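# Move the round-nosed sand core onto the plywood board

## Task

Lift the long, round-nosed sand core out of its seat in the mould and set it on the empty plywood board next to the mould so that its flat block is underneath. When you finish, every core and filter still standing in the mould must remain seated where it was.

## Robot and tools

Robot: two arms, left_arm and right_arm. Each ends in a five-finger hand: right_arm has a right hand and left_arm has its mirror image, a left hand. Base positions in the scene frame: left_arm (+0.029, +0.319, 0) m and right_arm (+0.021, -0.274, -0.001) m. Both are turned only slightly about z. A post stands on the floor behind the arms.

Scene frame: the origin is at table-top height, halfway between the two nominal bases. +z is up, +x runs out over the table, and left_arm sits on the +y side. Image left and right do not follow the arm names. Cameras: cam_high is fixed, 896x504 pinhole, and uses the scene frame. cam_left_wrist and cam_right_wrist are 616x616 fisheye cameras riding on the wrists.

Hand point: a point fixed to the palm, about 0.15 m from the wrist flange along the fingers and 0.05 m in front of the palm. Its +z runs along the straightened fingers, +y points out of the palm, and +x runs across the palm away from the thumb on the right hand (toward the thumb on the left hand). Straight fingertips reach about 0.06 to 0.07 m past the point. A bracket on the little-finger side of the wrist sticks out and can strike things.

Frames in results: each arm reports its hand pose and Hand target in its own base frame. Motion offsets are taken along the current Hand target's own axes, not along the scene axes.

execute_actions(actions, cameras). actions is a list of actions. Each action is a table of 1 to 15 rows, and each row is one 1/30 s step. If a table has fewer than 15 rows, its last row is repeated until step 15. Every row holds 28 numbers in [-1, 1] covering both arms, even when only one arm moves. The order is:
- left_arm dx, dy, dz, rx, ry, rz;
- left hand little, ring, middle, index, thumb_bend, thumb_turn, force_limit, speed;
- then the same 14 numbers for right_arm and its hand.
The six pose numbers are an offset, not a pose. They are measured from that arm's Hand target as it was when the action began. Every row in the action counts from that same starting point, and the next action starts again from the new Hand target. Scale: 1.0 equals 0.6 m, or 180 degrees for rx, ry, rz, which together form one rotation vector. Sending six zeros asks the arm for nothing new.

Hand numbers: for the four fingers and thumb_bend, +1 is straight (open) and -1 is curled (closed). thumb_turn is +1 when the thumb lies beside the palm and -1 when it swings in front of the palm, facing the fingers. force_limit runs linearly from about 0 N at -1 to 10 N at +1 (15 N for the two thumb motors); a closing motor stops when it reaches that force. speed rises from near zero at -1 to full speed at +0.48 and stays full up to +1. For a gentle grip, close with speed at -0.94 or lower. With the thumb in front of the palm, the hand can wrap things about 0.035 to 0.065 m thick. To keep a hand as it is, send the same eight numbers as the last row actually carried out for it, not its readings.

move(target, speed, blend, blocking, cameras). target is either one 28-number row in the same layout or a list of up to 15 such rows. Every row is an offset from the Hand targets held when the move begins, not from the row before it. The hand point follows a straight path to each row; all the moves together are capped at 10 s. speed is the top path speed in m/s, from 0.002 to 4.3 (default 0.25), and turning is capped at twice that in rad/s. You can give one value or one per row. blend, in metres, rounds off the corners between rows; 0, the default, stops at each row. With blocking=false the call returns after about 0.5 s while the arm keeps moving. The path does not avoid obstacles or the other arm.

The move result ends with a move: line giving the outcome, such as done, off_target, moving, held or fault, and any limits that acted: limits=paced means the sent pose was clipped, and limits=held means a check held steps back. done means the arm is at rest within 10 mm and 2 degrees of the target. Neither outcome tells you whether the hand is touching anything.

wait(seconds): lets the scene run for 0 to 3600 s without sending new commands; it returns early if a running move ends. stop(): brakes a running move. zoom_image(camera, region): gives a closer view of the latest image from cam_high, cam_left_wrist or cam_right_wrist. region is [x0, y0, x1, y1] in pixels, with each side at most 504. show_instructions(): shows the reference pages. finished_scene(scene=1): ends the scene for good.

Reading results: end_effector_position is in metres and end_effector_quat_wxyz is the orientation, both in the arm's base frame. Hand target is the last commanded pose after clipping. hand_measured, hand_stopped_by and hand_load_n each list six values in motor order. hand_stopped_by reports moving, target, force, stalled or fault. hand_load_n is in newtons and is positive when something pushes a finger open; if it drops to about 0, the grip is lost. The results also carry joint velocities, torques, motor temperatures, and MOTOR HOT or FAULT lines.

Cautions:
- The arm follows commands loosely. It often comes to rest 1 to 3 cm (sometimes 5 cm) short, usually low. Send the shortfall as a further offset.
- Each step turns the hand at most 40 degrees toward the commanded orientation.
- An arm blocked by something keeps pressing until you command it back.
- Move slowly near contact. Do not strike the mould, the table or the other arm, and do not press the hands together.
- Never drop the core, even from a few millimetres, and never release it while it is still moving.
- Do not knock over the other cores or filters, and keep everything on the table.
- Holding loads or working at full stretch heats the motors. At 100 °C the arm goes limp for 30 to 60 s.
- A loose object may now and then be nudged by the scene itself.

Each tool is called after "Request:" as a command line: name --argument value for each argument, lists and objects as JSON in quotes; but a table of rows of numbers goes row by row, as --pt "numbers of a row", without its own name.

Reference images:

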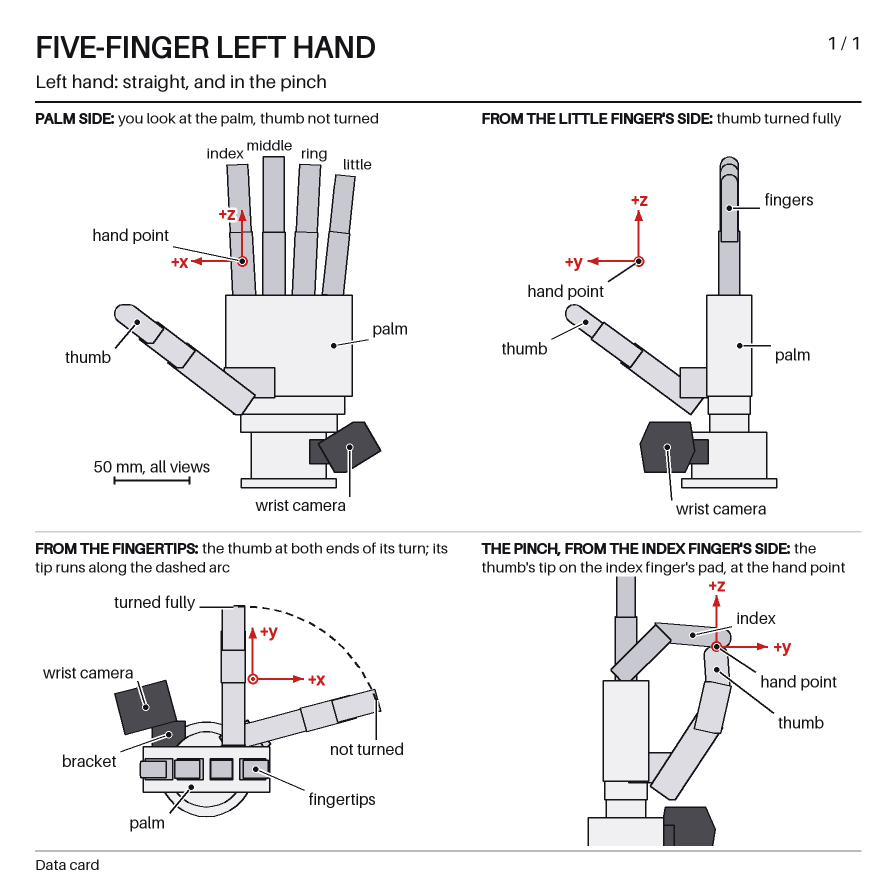

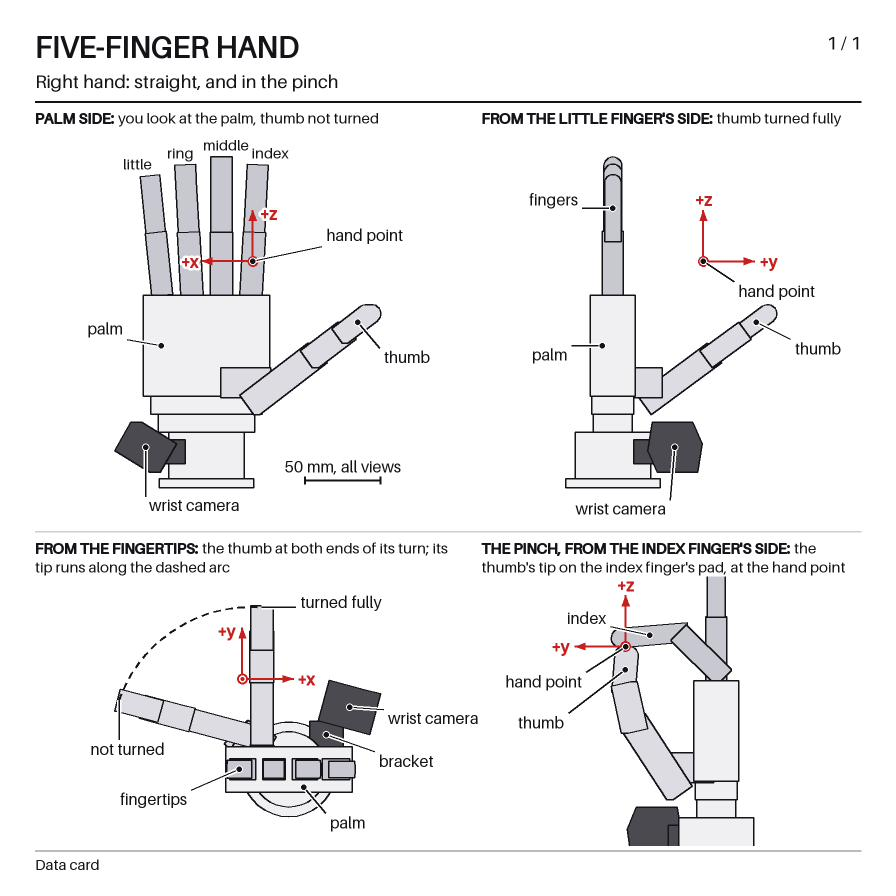

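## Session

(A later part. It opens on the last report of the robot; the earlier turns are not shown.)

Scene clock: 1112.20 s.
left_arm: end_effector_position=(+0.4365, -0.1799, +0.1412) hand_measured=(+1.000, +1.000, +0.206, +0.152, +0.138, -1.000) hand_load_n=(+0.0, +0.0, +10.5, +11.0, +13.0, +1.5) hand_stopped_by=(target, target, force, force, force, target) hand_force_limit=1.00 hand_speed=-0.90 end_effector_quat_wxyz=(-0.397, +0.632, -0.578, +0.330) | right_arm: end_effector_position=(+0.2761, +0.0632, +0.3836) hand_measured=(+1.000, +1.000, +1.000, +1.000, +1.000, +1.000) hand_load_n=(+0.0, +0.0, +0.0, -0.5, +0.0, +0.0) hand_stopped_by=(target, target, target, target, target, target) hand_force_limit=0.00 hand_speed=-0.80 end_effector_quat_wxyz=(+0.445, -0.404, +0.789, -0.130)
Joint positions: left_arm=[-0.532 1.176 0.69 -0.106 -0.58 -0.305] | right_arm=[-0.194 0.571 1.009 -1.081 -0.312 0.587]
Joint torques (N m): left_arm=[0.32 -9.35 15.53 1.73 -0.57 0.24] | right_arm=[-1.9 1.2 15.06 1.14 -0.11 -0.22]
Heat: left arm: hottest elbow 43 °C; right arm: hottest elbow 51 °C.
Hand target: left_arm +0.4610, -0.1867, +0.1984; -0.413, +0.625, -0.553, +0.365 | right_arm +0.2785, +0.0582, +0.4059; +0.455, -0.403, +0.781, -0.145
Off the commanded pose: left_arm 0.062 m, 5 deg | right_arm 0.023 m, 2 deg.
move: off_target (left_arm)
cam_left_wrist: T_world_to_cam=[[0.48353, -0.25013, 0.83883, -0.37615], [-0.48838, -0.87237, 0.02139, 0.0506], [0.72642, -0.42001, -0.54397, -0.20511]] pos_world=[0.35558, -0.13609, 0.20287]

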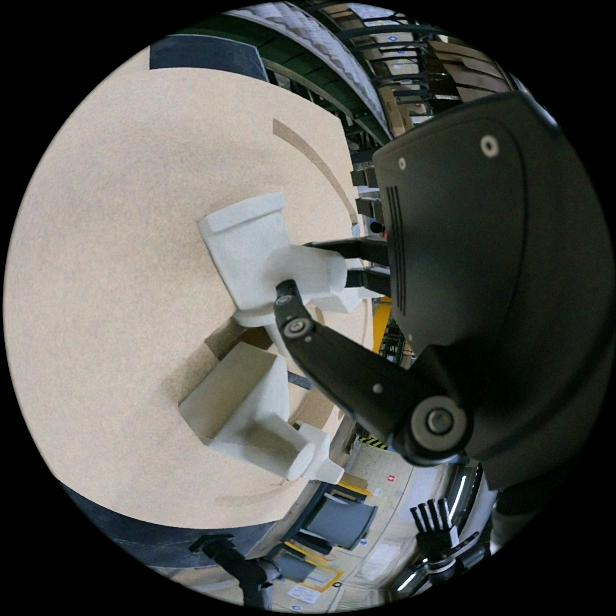

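Request:
move --target '[0.0002,-0.0200,-0.0062,0,0,0, 1,1,-0.25,-0.25,0.0,-1, 1,-0.9, 0,0,0,0,0,0, 1,1,1,1,1,1,0,-0.8]' --speed 0.03 --cameras '["cam_left_wrist"]'

Request:
zoom_image --camera "cam_left_wrist" --region '[190, 170, 390, 370]'

Scene clock: 1117.33 s.
left_arm: end_effector_position=(+0.4366, -0.1791, +0.1442) hand_measured=(+1.000, +1.000, +0.206, +0.152, +0.138, -1.000) hand_load_n=(+0.0, +0.0, +10.0, +9.5, +13.0, +0.0) hand_stopped_by=(target, target, force, force, force, target) hand_force_limit=1.00 hand_speed=-0.90 end_effector_quat_wxyz=(-0.396, +0.633, -0.583, +0.321) | right_arm: end_effector_position=(+0.2761, +0.0632, +0.3836) hand_measured=(+1.000, +1.000, +1.000, +1.000, +1.000, +1.000) hand_load_n=(-0.5, +0.0, +0.0, +0.0, +0.0, +0.0) hand_stopped_by=(target, target, target, target, target, target) hand_force_limit=0.00 hand_speed=-0.80 end_effector_quat_wxyz=(+0.445, -0.404, +0.789, -0.130)
Joint positions: left_arm=[-0.53 1.176 0.71 -0.145 -0.579 -0.304] | right_arm=[-0.194 0.571 1.009 -1.081 -0.312 0.587]
Joint torques (N m): left_arm=[0.15 -10.52 15.87 1.85 -0.59 0.25] | right_arm=[-1.9 1.26 15.09 1.16 -0.11 -0.22]
Heat: left arm: hottest elbow 43 °C; right arm: hottest elbow 51 °C.
Hand target: left_arm +0.4623, -0.1867, +0.2109; -0.413, +0.625, -0.553, +0.365 | right_arm +0.2785, +0.0582, +0.4059; +0.455, -0.403, +0.781, -0.145
Off the commanded pose: left_arm 0.072 m, 6 deg | right_arm 0.023 m, 2 deg.
move: off_target (left_arm)
cam_left_wrist: T_world_to_cam=[[0.49802, -0.25819, 0.82784, -0.38472], [-0.48752, -0.87286, 0.02106, 0.05078], [0.71715, -0.41408, -0.56057, -0.19575]] pos_world=[0.35673, -0.13606, 0.20769]

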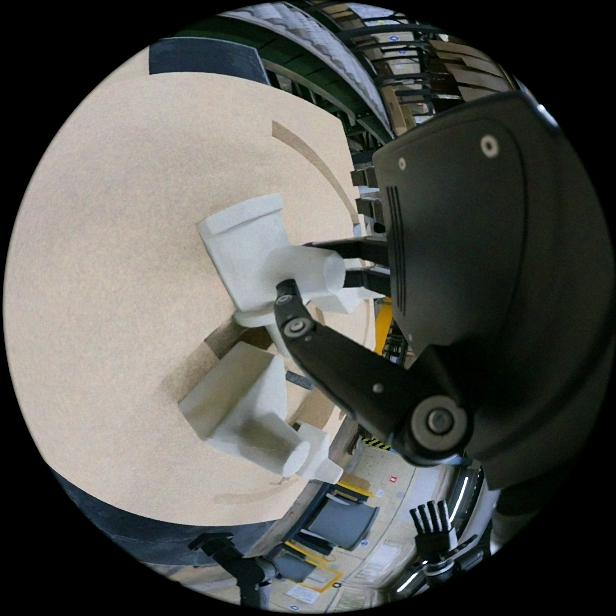

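Scaled by 2.520 from the camera's image (finer frame: 880x880).

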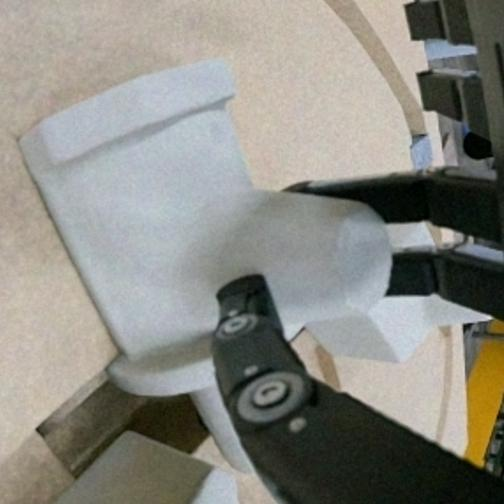

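Request:
wait --seconds 0.1 --cameras '["cam_right_wrist","cam_high"]'

Request:
zoom_image --camera "cam_high" --region '[440, 240, 500, 320]'

Request:
zoom_image --camera "cam_right_wrist" --region '[350, 270, 430, 350]'

Scene clock: 1125.90 s.
left_arm: end_effector_position=(+0.4366, -0.1791, +0.1442) hand_measured=(+1.000, +1.000, +0.206, +0.152, +0.138, -1.000) hand_load_n=(-0.5, +0.0, +10.5, +9.5, +12.5, +0.5) hand_stopped_by=(target, target, force, force, force, target) hand_force_limit=1.00 hand_speed=-0.90 end_effector_quat_wxyz=(-0.396, +0.633, -0.583, +0.321) | right_arm: end_effector_position=(+0.2761, +0.0632, +0.3836) hand_measured=(+1.000, +1.000, +1.000, +1.000, +1.000, +1.000) hand_load_n=(+0.0, +0.0, +0.0, -0.5, +0.0, +0.0) hand_stopped_by=(target, target, target, target, target, target) hand_force_limit=0.00 hand_speed=-0.80 end_effector_quat_wxyz=(+0.445, -0.404, +0.789, -0.130)
Joint positions: left_arm=[-0.53 1.176 0.71 -0.146 -0.579 -0.304] | right_arm=[-0.194 0.571 1.009 -1.081 -0.312 0.587]
Joint torques (N m): left_arm=[0.44 -10.46 15.84 1.76 -0.58 0.26] | right_arm=[-1.85 1.26 15.08 1.13 -0.11 -0.22]
Heat: left arm: hottest elbow 45 °C; right arm: hottest elbow 51 °C.
Hand target: left_arm +0.4622, -0.1867, +0.2108; -0.413, +0.625, -0.553, +0.365 | right_arm +0.2785, +0.0582, +0.4059; +0.455, -0.403, +0.781, -0.145
Off the commanded pose: left_arm 0.072 m, 6 deg | right_arm 0.023 m, 2 deg.
wait: 0.10 s; at rest from the start
cam_right_wrist: T_world_to_cam=[[-0.58628, 0.43602, -0.68276, 0.39857], [-0.26606, 0.69242, 0.67065, -0.22754], [0.76517, 0.57485, -0.28994, -0.02508]] pos_world=[0.19232, -0.00181, 0.41746]
Images, in order (width x height): cam_high 896x504, cam_right_wrist 616x616.

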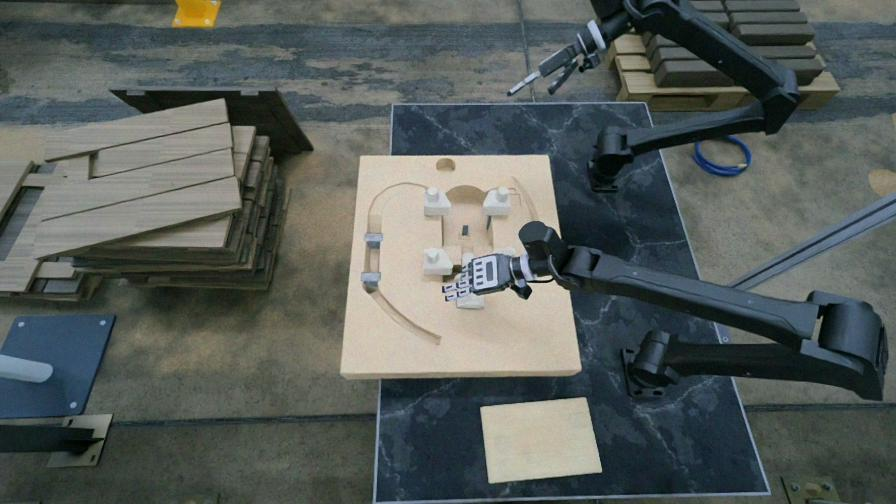

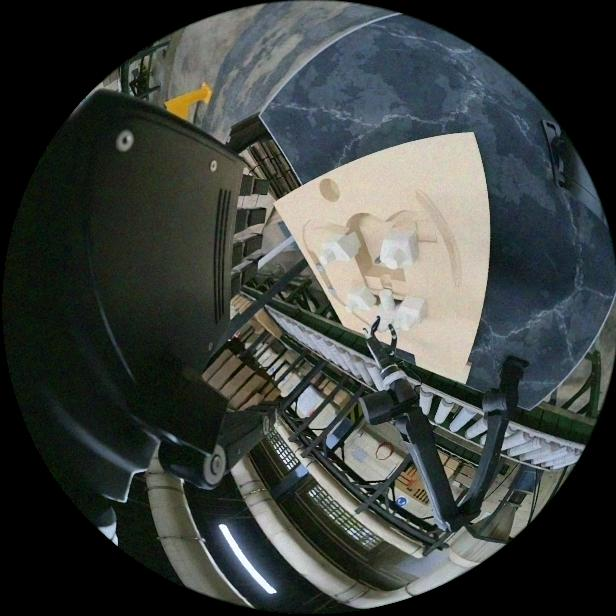

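Scaled by 6.300.

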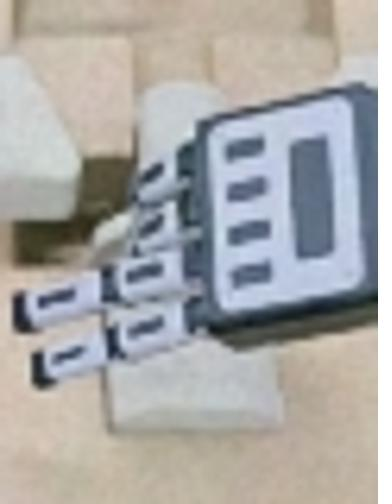

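Scaled by 6.300 from the camera's image (finer frame: 880x880).

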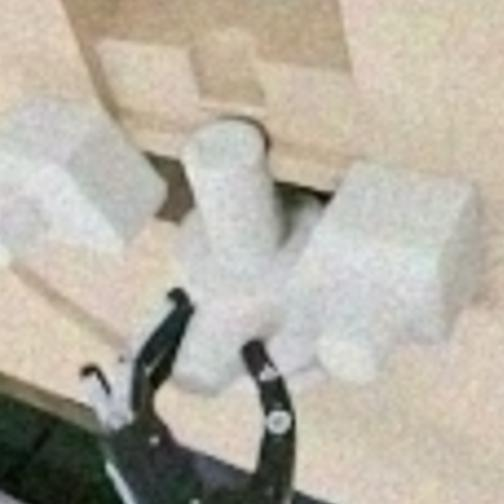

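Request:
move --target '[0.0002,-0.0155,-0.0062,0,0,0, 1,1,-0.25,-0.25,0.0,-1, 1,-0.9, 0,0,0,0,0,0, 1,1,1,1,1,1,0,-0.8]' --speed 0.03 --cameras '["cam_left_wrist","cam_right_wrist"]'

Request:
zoom_image --camera "cam_left_wrist" --region '[190, 170, 390, 370]'

Request:
zoom_image --camera "cam_right_wrist" --region '[350, 270, 430, 350]'

Scene clock: 1134.90 s.
left_arm: end_effector_position=(+0.4356, -0.1772, +0.1507) hand_measured=(+1.000, +1.000, +0.206, +0.152, +0.138, -1.000) hand_load_n=(+0.0, +0.0, +9.5, +7.0, +10.0, +0.0) hand_stopped_by=(target, target, force, force, force, target) hand_force_limit=1.00 hand_speed=-0.90 end_effector_quat_wxyz=(-0.396, +0.632, -0.586, +0.316) | right_arm: end_effector_position=(+0.2761, +0.0632, +0.3836) hand_measured=(+1.000, +1.000, +1.000, +1.000, +1.000, +1.000) hand_load_n=(+0.0, +0.0, +0.0, +0.0, +0.0, +0.0) hand_stopped_by=(target, target, target, target, target, target) hand_force_limit=0.00 hand_speed=-0.80 end_effector_quat_wxyz=(+0.445, -0.404, +0.789, -0.130)
Joint positions: left_arm=[-0.528 1.164 0.725 -0.181 -0.579 -0.299] | right_arm=[-0.194 0.571 1.009 -1.081 -0.312 0.587]
Joint torques (N m): left_arm=[-0.03 -10.05 16.44 1.96 -0.56 0.18] | right_arm=[-1.85 1.2 15.09 1.16 -0.11 -0.21]
Motor temperatures (°C): left_arm=[25 24 46 25 23 22] | right_arm=[24 23 51 20 20 25]
Heat: left arm: hottest elbow 46 °C; right arm: hottest elbow 51 °C.
Hand target: left_arm +0.4625, -0.1869, +0.2209; -0.413, +0.625, -0.553, +0.365 | right_arm +0.2785, +0.0582, +0.4059; +0.455, -0.403, +0.781, -0.145
Off the commanded pose: left_arm 0.076 m, 7 deg | right_arm 0.023 m, 2 deg.
move: off_target (left_arm)
cam_left_wrist: T_world_to_cam=[[0.5047, -0.26595, 0.8213, -0.39237], [-0.48786, -0.87275, 0.01719, 0.05258], [0.71222, -0.40936, -0.57023, -0.18607]] pos_world=[0.3562, -0.13464, 0.21525]
cam_right_wrist: T_world_to_cam=[[-0.58628, 0.43602, -0.68276, 0.39857], [-0.26606, 0.69242, 0.67065, -0.22754], [0.76517, 0.57485, -0.28994, -0.02508]] pos_world=[0.19232, -0.00181, 0.41746]

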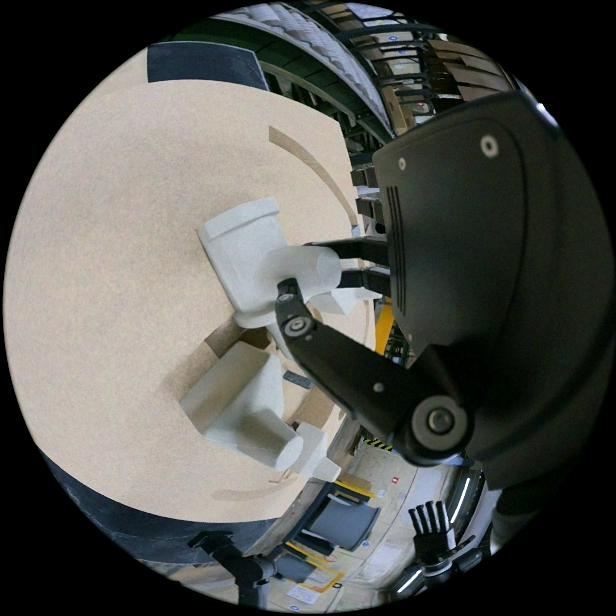

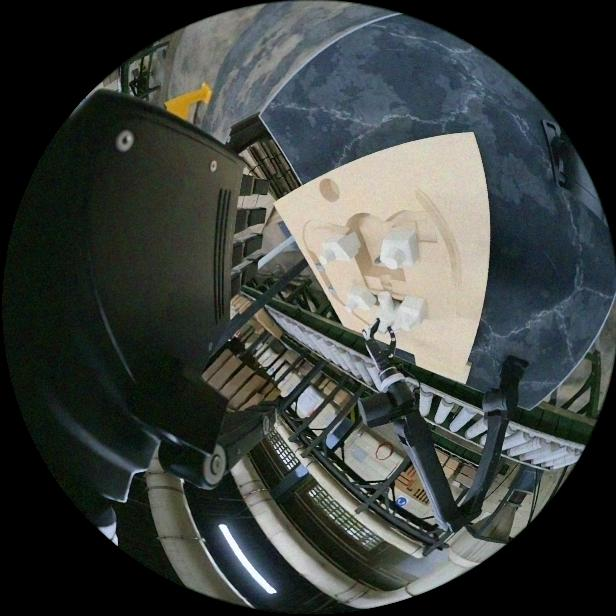

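Scaled by 2.520 from the camera's image (finer frame: 880x880).

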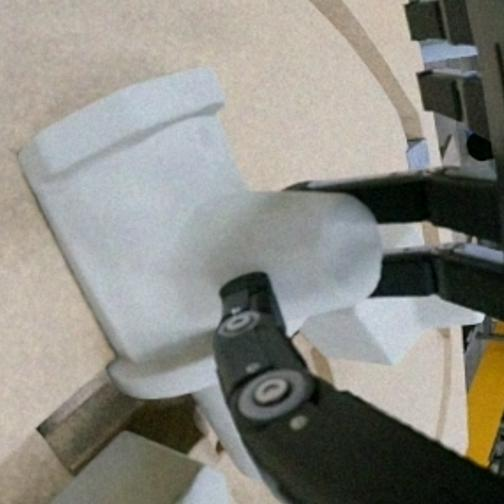

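Scaled by 6.300 from the camera's image (finer frame: 880x880).

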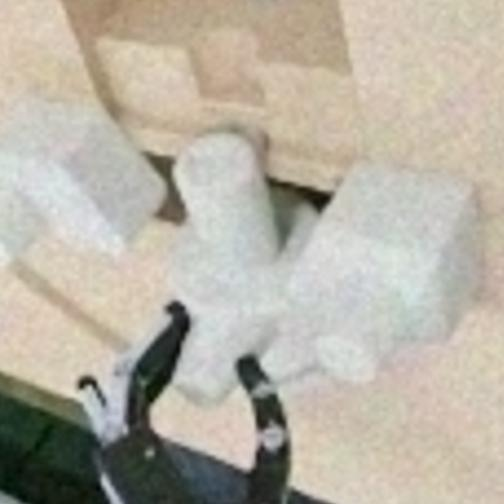

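Request:
move --pt "0 0 0 0 0 0 1 1 -0.3 -0.3 -0.05 -1 1 -0.9 0 0 0 0 0 0 1 1 1 1 1 1 0 -0.8"

Scene clock: 1137.97 s.
left_arm: end_effector_position=(+0.4358, -0.1771, +0.1509) hand_measured=(+1.000, +1.000, +0.198, +0.126, +0.118, -1.000) hand_load_n=(+0.0, +0.0, +10.0, +11.5, +14.5, +0.0) hand_stopped_by=(target, target, force, force, force, target) hand_force_limit=1.00 hand_speed=-0.90 end_effector_quat_wxyz=(-0.396, +0.632, -0.586, +0.316) | right_arm: end_effector_position=(+0.2761, +0.0632, +0.3836) hand_measured=(+1.000, +1.000, +1.000, +1.000, +1.000, +1.000) hand_load_n=(+0.0, +0.0, +0.0, +0.0, +0.0, +0.0) hand_stopped_by=(target, target, target, target, target, target) hand_force_limit=0.00 hand_speed=-0.80 end_effector_quat_wxyz=(+0.445, -0.404, +0.789, -0.130)
Joint positions: left_arm=[-0.528 1.164 0.725 -0.181 -0.579 -0.299] | right_arm=[-0.194 0.571 1.009 -1.081 -0.312 0.587]
Joint torques (N m): left_arm=[0.09 -10.11 16.31 1.96 -0.57 0.19] | right_arm=[-1.85 1.14 15.08 1.1 -0.11 -0.22]
Heat: left arm: hottest elbow 47 °C; right arm: hottest elbow 51 °C.
Hand target: left_arm +0.4625, -0.1869, +0.2208; -0.413, +0.625, -0.553, +0.365 | right_arm +0.2785, +0.0582, +0.4059; +0.455, -0.403, +0.781, -0.145
Off the commanded pose: left_arm 0.076 m, 7 deg | right_arm 0.023 m, 2 deg.
move: done

Request:
move --target '[0.0006,-0.0203,-0.0033,0,0,0, 1,1,-0.3,-0.3,-0.05,-1, 1,-0.9, 0,0,0,0,0,0, 1,1,1,1,1,1,0,-0.8]' --speed 0.03 --cameras '["cam_left_wrist","cam_right_wrist"]'

Request:
zoom_image --camera "cam_left_wrist" --region '[190, 170, 390, 370]'

Request:
zoom_image --camera "cam_right_wrist" --region '[350, 270, 430, 350]'

Scene clock: 1143.53 s.
left_arm: end_effector_position=(+0.4355, -0.1758, +0.1552) hand_measured=(+1.000, +1.000, +0.198, +0.126, +0.118, -1.000) hand_load_n=(+0.0, +0.0, +10.0, +10.0, +14.0, +0.0) hand_stopped_by=(target, target, force, force, force, target) hand_force_limit=1.00 hand_speed=-0.90 end_effector_quat_wxyz=(-0.395, +0.633, -0.590, +0.310) | right_arm: end_effector_position=(+0.2761, +0.0632, +0.3836) hand_measured=(+1.000, +1.000, +1.000, +1.000, +1.000, +1.000) hand_load_n=(+0.0, +0.0, +0.0, +0.0, +0.0, +0.0) hand_stopped_by=(target, target, target, target, target, target) hand_force_limit=0.00 hand_speed=-0.80 end_effector_quat_wxyz=(+0.445, -0.404, +0.789, -0.130)
Joint positions: left_arm=[-0.525 1.161 0.743 -0.217 -0.578 -0.298] | right_arm=[-0.194 0.571 1.009 -1.081 -0.312 0.587]
Joint torques (N m): left_arm=[-0.03 -10.4 17.05 1.96 -0.47 0.19] | right_arm=[-1.85 1.2 15.08 1.11 -0.11 -0.21]
Heat: left arm: hottest elbow 48 °C; right arm: hottest elbow 51 °C.
Hand target: left_arm +0.4655, -0.1870, +0.2327; -0.413, +0.625, -0.553, +0.365 | right_arm +0.2785, +0.0582, +0.4059; +0.455, -0.403, +0.781, -0.145
Off the commanded pose: left_arm 0.084 m, 8 deg | right_arm 0.023 m, 2 deg.
move: off_target (left_arm)
cam_left_wrist: T_world_to_cam=[[0.51572, -0.27143, 0.81262, -0.40002], [-0.48661, -0.87345, 0.01707, 0.05301], [0.70516, -0.40423, -0.58254, -0.17694]] pos_world=[0.35687, -0.13381, 0.22109]
cam_right_wrist: T_world_to_cam=[[-0.58628, 0.43602, -0.68276, 0.39857], [-0.26606, 0.69242, 0.67065, -0.22754], [0.76517, 0.57485, -0.28994, -0.02508]] pos_world=[0.19232, -0.00181, 0.41746]

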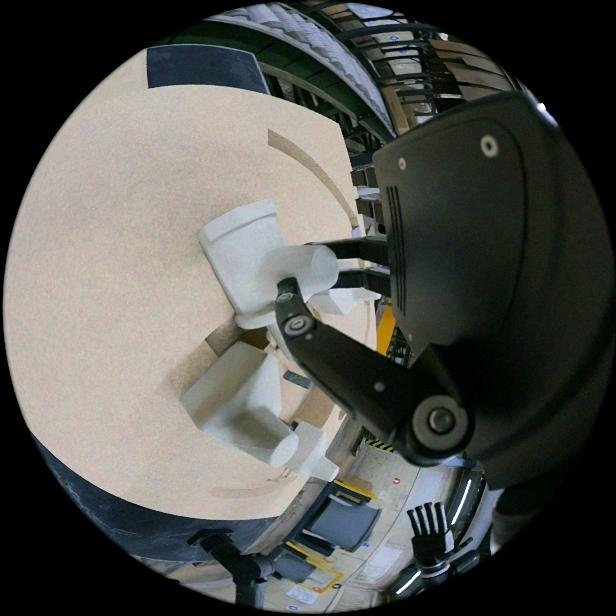

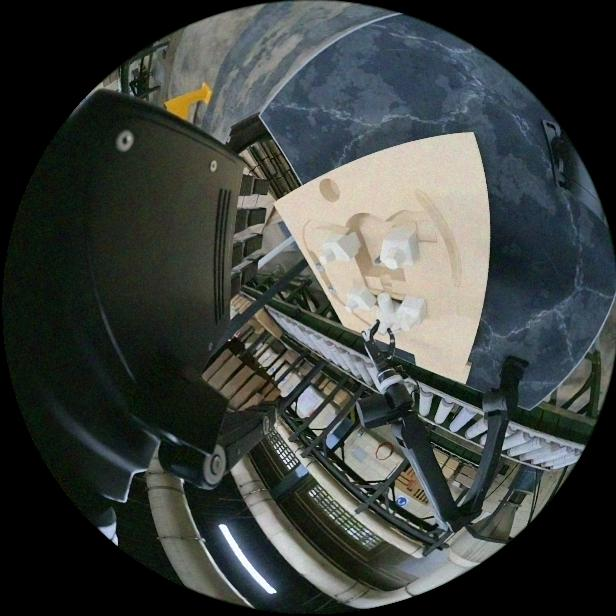

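Scaled by 2.520 from the camera's image (finer frame: 880x880).

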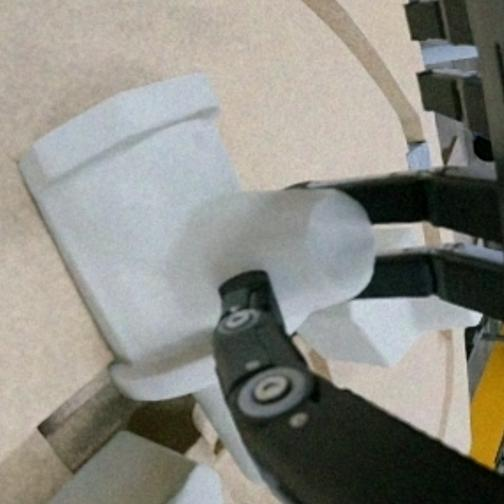

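Scaled by 6.300 from the camera's image (finer frame: 880x880).

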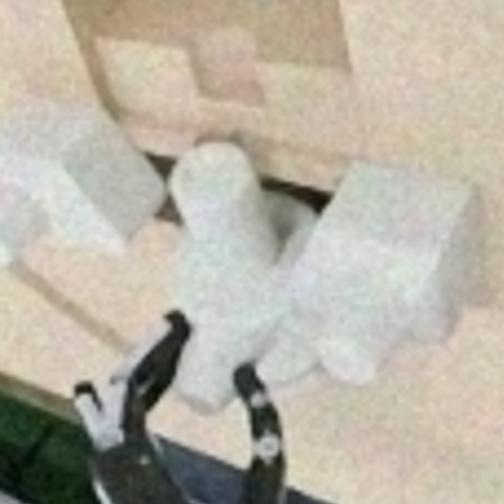

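Request:
move --target '[0.0006,-0.0233,-0.0043,0,0,0, 1,1,-0.3,-0.3,-0.05,-1, 1,-0.9, 0,0,0,0,0,0, 1,1,1,1,1,1,0,-0.8]' --speed 0.03 --cameras '["cam_high","cam_left_wrist","cam_right_wrist"]'

Request:
zoom_image --camera "cam_left_wrist" --region '[190, 170, 390, 370]'

Request:
zoom_image --camera "cam_right_wrist" --region '[350, 270, 430, 350]'

Request:
zoom_image --camera "cam_high" --region '[440, 240, 500, 320]'

Scene clock: 1154.60 s.
left_arm: end_effector_position=(+0.4556, -0.1850, +0.2300) hand_measured=(+1.000, +1.000, +0.198, +0.126, +0.114, -1.000) hand_load_n=(+0.0, +0.0, +0.0, +0.0, +0.0, +0.0) hand_stopped_by=(target, target, force, force, force, target) hand_force_limit=1.00 hand_speed=-0.90 end_effector_quat_wxyz=(-0.407, +0.627, -0.560, +0.358) | right_arm: end_effector_position=(+0.2761, +0.0632, +0.3836) hand_measured=(+1.000, +1.000, +1.000, +1.000, +1.000, +1.000) hand_load_n=(+0.0, +0.0, +0.0, +0.0, +0.0, -0.5) hand_stopped_by=(target, target, target, target, target, target) hand_force_limit=0.00 hand_speed=-0.80 end_effector_quat_wxyz=(+0.445, -0.404, +0.789, -0.130)
Joint positions: left_arm=[-0.521 1.109 0.849 -0.256 -0.577 -0.292] | right_arm=[-0.194 0.571 1.009 -1.081 -0.312 0.587]
Joint torques (N m): left_arm=[0.62 -5.54 13.16 2.51 -0.23 0.16] | right_arm=[-1.9 1.2 15.08 1.16 -0.12 -0.21]
Heat: left arm: hottest elbow 50 °C; right arm: hottest elbow 51 °C.
Hand target: left_arm +0.4686, -0.1869, +0.2467; -0.413, +0.625, -0.553, +0.365 | right_arm +0.2785, +0.0582, +0.4059; +0.455, -0.403, +0.781, -0.145
Off the commanded pose: left_arm 0.021 m, 1 deg | right_arm 0.023 m, 2 deg.
move: off_target (left_arm)
cam_left_wrist: T_world_to_cam=[[0.42938, -0.22462, 0.87475, -0.43995], [-0.4874, -0.87305, 0.01506, 0.0544], [0.76031, -0.43282, -0.48435, -0.20431]] pos_world=[0.37076, -0.13976, 0.28507]
cam_right_wrist: T_world_to_cam=[[-0.58628, 0.43602, -0.68276, 0.39857], [-0.26606, 0.69242, 0.67065, -0.22754], [0.76517, 0.57485, -0.28994, -0.02508]] pos_world=[0.19232, -0.00181, 0.41746]

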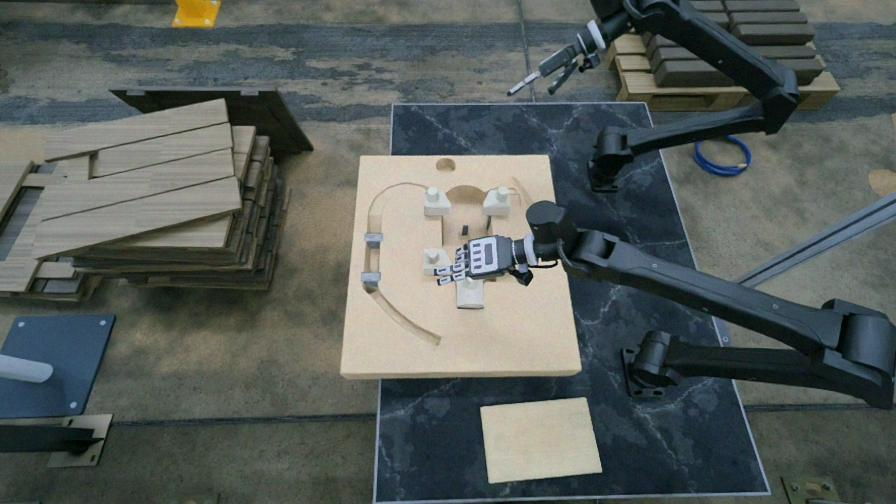

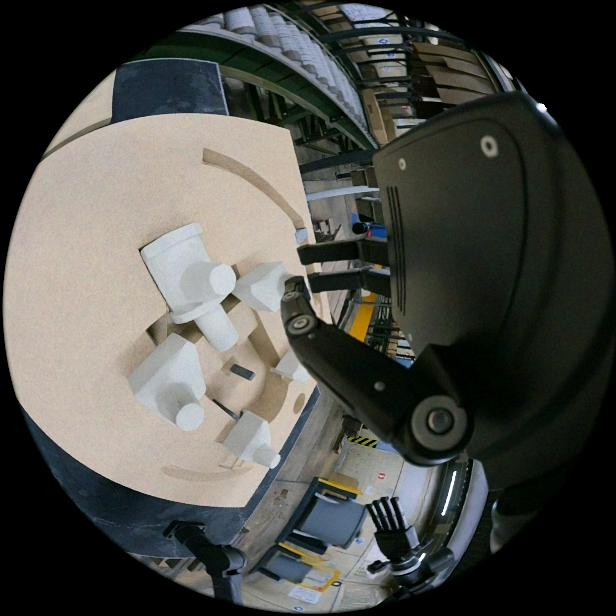

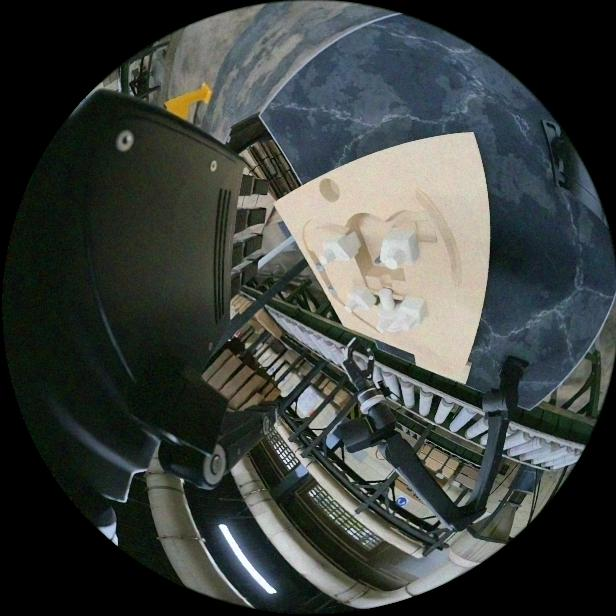

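Scaled by 2.520 from the camera's image (finer frame: 880x880).

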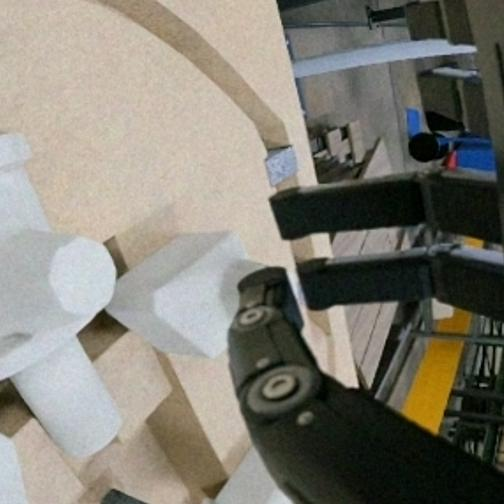

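Scaled by 6.300 from the camera's image (finer frame: 880x880).

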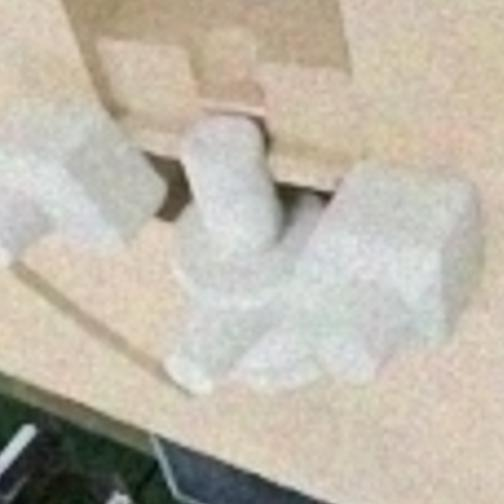

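Scaled by 6.300.

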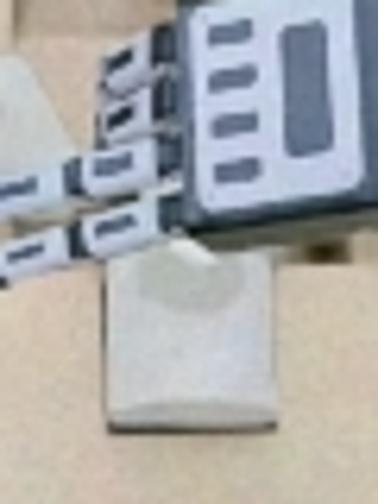

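Request:
move --pt "0 0 0 0 0 0 1 1 1 1 0.2 -1 0.5 -0.5 0 0 0 0 0 0 1 1 1 1 1 1 0 -0.8" --pt "-0.016 0.1648 0.0097 -0.01 0 0 1 1 1 1 0.2 -1 0.5 -0.5 0 0 0 0 0 0 1 1 1 1 1 1 0 -0.8" --pt "-0.0158 0.225 0.0363 -0.01 0 0 1 1 1 1 0.2 -1 0.5 -0.5 0 0 0 0 0 0 1 1 1 1 1 1 0 -0.8" --speed 0.08 --cameras '["cam_left_wrist","cam_high"]'

Request:
zoom_image --camera "cam_left_wrist" --region '[190, 170, 390, 370]'

Scene clock: 1410.50 s.
left_arm: end_effector_position=(+0.4363, -0.1790, +0.1275) hand_measured=(+1.000, +1.000, +1.000, +1.000, +0.200, -1.000) hand_load_n=(+0.0, -0.5, +0.0, +0.0, +0.5, -1.0) hand_stopped_by=(target, target, target, target, target, target) hand_force_limit=0.50 hand_speed=-0.50 end_effector_quat_wxyz=(-0.407, +0.629, -0.557, +0.358) | right_arm: end_effector_position=(+0.2761, +0.0632, +0.3836) hand_measured=(+1.000, +1.000, +1.000, +1.000, +1.000, +1.000) hand_load_n=(+0.0, +0.0, +0.0, +0.0, +0.0, +0.0) hand_stopped_by=(target, target, target, target, target, target) hand_force_limit=0.00 hand_speed=-0.80 end_effector_quat_wxyz=(+0.445, -0.404, +0.789, -0.130)
Joint positions: left_arm=[-0.535 1.186 0.613 0.052 -0.592 -0.307] | right_arm=[-0.194 0.571 1.009 -1.081 -0.312 0.587]
Joint torques (N m): left_arm=[-0.56 -4.66 7.66 3.59 -0.22 -0.07] | right_arm=[-1.9 1.14 15.08 1.11 -0.11 -0.21]
Heat: left arm: hottest elbow 48 °C; right arm: hottest elbow 53 °C.
Hand target: left_arm +0.4347, -0.1814, +0.1139; -0.403, +0.631, -0.559, +0.356 | right_arm +0.2785, +0.0582, +0.4059; +0.455, -0.403, +0.781, -0.145
Off the commanded pose: left_arm 0.014 m, 1 deg | right_arm 0.023 m, 2 deg.
move: off_target (left_arm)
cam_left_wrist: T_world_to_cam=[[0.43057, -0.21891, 0.87561, -0.34032], [-0.48268, -0.8756, 0.01844, 0.04876], [0.76265, -0.43057, -0.48267, -0.23746]] pos_world=[0.35117, -0.13405, 0.18247]
Images, in order (width x height): cam_high 896x504, cam_left_wrist 616x616.

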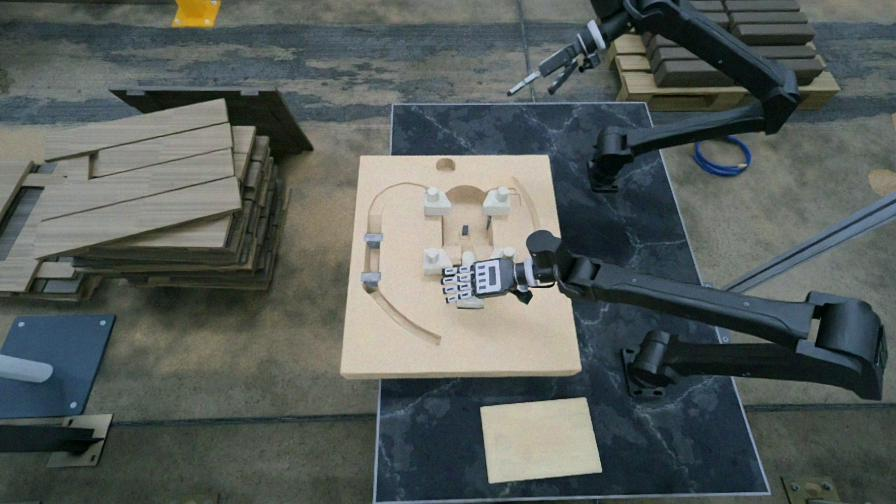

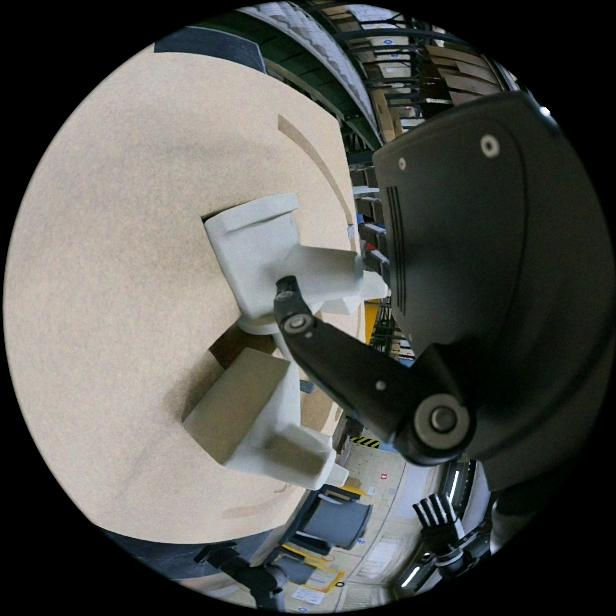

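Scaled by 2.520 from the camera's image (finer frame: 880x880).

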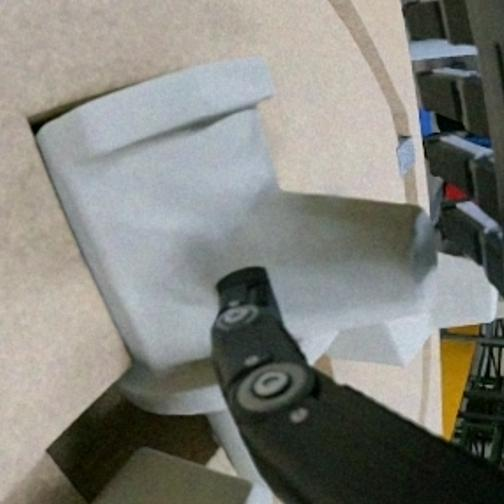

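Request:
move --pt "0.0057 -0.0507 -0.012 0 0 0 1 1 1 1 0.2 -1 0.5 -0.5 0 0 0 0 0 0 1 1 1 1 1 1 0 -0.8" --pt "0.0122 -0.0658 -0.0065 0 0 0 1 1 1 1 0.2 -1 0.5 -0.5 0 0 0 0 0 0 1 1 1 1 1 1 0 -0.8" --pt "0.0292 -0.058 0.0 0 0 0 1 1 1 1 0.2 -1 0.5 -0.5 0 0 0 0 0 0 1 1 1 1 1 1 0 -0.8" --speed 0.05 --cameras '["cam_left_wrist"]'

Request:
zoom_image --camera "cam_left_wrist" --region '[190, 170, 390, 370]'

Scene clock: 1421.33 s.
left_arm: end_effector_position=(+0.4348, -0.1828, +0.1252) hand_measured=(+1.000, +1.000, +1.000, +1.000, +0.200, -1.000) hand_load_n=(+0.0, +0.0, +0.0, +0.0, +0.5, +0.0) hand_stopped_by=(target, target, target, target, target, target) hand_force_limit=0.50 hand_speed=-0.50 end_effector_quat_wxyz=(-0.403, +0.631, -0.570, +0.338) | right_arm: end_effector_position=(+0.2761, +0.0632, +0.3836) hand_measured=(+1.000, +1.000, +1.000, +1.000, +1.000, +1.000) hand_load_n=(+0.0, -0.5, +0.0, +0.0, +0.0, -0.5) hand_stopped_by=(target, target, target, target, target, target) hand_force_limit=0.00 hand_speed=-0.80 end_effector_quat_wxyz=(+0.445, -0.404, +0.789, -0.130)
Joint positions: left_arm=[-0.547 1.2 0.646 -0.019 -0.602 -0.313] | right_arm=[-0.194 0.571 1.009 -1.081 -0.312 0.587]
Joint torques (N m): left_arm=[-0.79 -6.01 12.98 2.19 -0.37 -0.09] | right_arm=[-1.85 1.14 15.06 1.13 -0.12 -0.21]
Heat: left arm: hottest elbow 46 °C; right arm: hottest elbow 53 °C.
Hand target: left_arm +0.4514, -0.1970, +0.1455; -0.403, +0.631, -0.559, +0.356 | right_arm +0.2785, +0.0582, +0.4059; +0.455, -0.403, +0.781, -0.145
Off the commanded pose: left_arm 0.030 m, 3 deg | right_arm 0.023 m, 2 deg.
move: off_target (left_arm)
cam_left_wrist: T_world_to_cam=[[0.46562, -0.24162, 0.85136, -0.35482], [-0.48334, -0.87529, 0.01593, 0.04544], [0.74134, -0.41892, -0.52433, -0.22254]] pos_world=[0.35215, -0.13918, 0.18467]

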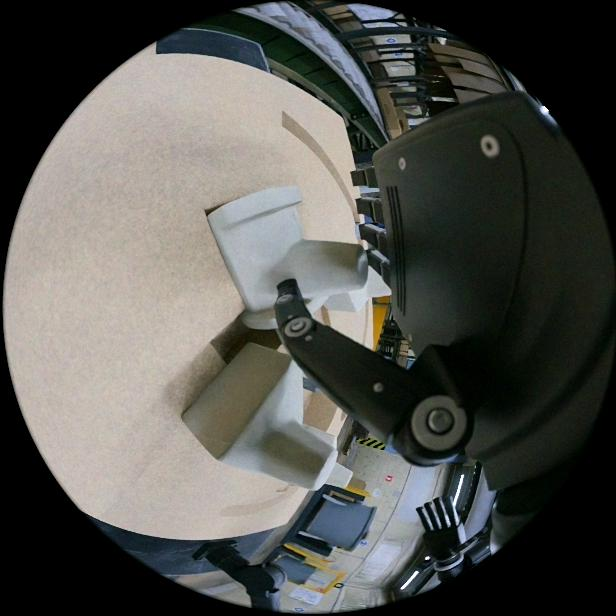

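Scaled by 2.520 from the camera's image (finer frame: 880x880).

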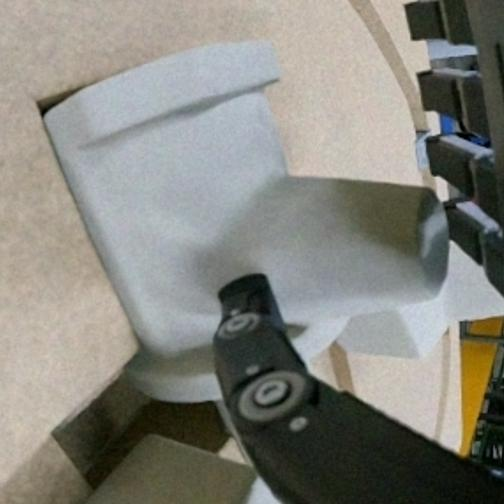

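Request:
move --pt "0 0 0 0 0 0 1 1 0.0 0.0 0.2 -1 0.0 -0.9 0 0 0 0 0 0 1 1 1 1 1 1 0 -0.8" --pt "0 0 0 0 0 0 1 1 -0.25 -0.25 0.2 -1 1 -0.75 0 0 0 0 0 0 1 1 1 1 1 1 0 -0.8" --pt "0 0 0 0 0 0 1 1 -0.3 -0.3 0.0 -1 1 -0.75 0 0 0 0 0 0 1 1 1 1 1 1 0 -0.8"

Scene clock: 1428.67 s.
left_arm: end_effector_position=(+0.4373, -0.1838, +0.1278) hand_measured=(+1.000, +1.000, +0.210, +0.286, +0.178, -1.000) hand_load_n=(+0.0, +0.0, +14.0, +11.0, +15.5, +0.0) hand_stopped_by=(target, target, force, force, force, target) hand_force_limit=1.00 hand_speed=-0.75 end_effector_quat_wxyz=(-0.404, +0.633, -0.567, +0.340) | right_arm: end_effector_position=(+0.2761, +0.0632, +0.3836) hand_measured=(+1.000, +1.000, +1.000, +1.000, +1.000, +1.000) hand_load_n=(+0.0, +0.0, +0.0, +0.0, +0.0, +0.0) hand_stopped_by=(target, target, target, target, target, target) hand_force_limit=0.00 hand_speed=-0.80 end_effector_quat_wxyz=(+0.445, -0.404, +0.789, -0.130)
Joint positions: left_arm=[-0.547 1.203 0.653 -0.019 -0.605 -0.319] | right_arm=[-0.194 0.571 1.009 -1.081 -0.312 0.587]
Joint torques (N m): left_arm=[-0.73 -5.89 12.53 2.25 -0.17 -0.02] | right_arm=[-1.9 1.14 15.08 1.11 -0.11 -0.21]
Heat: left arm: hottest elbow 46 °C; right arm: hottest elbow 53 °C.
Hand target: left_arm +0.4514, -0.1970, +0.1455; -0.403, +0.631, -0.559, +0.356 | right_arm +0.2785, +0.0582, +0.4059; +0.455, -0.403, +0.781, -0.145
Off the commanded pose: left_arm 0.026 m, 2 deg | right_arm 0.023 m, 2 deg.
move: done; target 2's new numbers were sent with left_arm's hand 0.028 m and 2 deg from that target; target 3's new numbers were sent with left_arm's hand 0.026 m and 2 deg from that target

Request:
move --target '[-0.011,-0.033,-0.0083,0.01,0,0, 1,1,-0.3,-0.3,0.0,-1, 1,-0.75, 0,0,0,0,0,0, 1,1,1,1,1,1,0,-0.8]' --speed 0.03

Scene clock: 1438.93 s.
left_arm: end_effector_position=(+0.4374, -0.1834, +0.1289) hand_measured=(+1.000, +1.000, +0.210, +0.286, +0.178, -1.000) hand_load_n=(+0.0, +0.0, +14.0, +11.0, +16.0, +0.5) hand_stopped_by=(target, target, force, force, force, target) hand_force_limit=1.00 hand_speed=-0.75 end_effector_quat_wxyz=(-0.404, +0.632, -0.567, +0.340) | right_arm: end_effector_position=(+0.2761, +0.0632, +0.3836) hand_measured=(+1.000, +1.000, +1.000, +1.000, +1.000, +1.000) hand_load_n=(+0.0, +0.0, +0.0, +0.0, +0.0, +0.0) hand_stopped_by=(target, target, target, target, target, target) hand_force_limit=0.00 hand_speed=-0.80 end_effector_quat_wxyz=(+0.445, -0.404, +0.789, -0.130)
Joint positions: left_arm=[-0.546 1.2 0.653 -0.019 -0.604 -0.316] | right_arm=[-0.194 0.571 1.009 -1.081 -0.312 0.587]
Joint torques (N m): left_arm=[0.09 -8.64 13.01 2.17 -0.2 0.27] | right_arm=[-1.85 1.14 15.08 1.1 -0.11 -0.22]
Heat: left arm: hottest elbow 46 °C; right arm: hottest elbow 53 °C.
Hand target: left_arm +0.4544, -0.1900, +0.1656; -0.413, +0.625, -0.553, +0.365 | right_arm +0.2785, +0.0582, +0.4059; +0.455, -0.403, +0.781, -0.145
Off the commanded pose: left_arm 0.041 m, 3 deg | right_arm 0.023 m, 2 deg.
move: off_target (left_arm)


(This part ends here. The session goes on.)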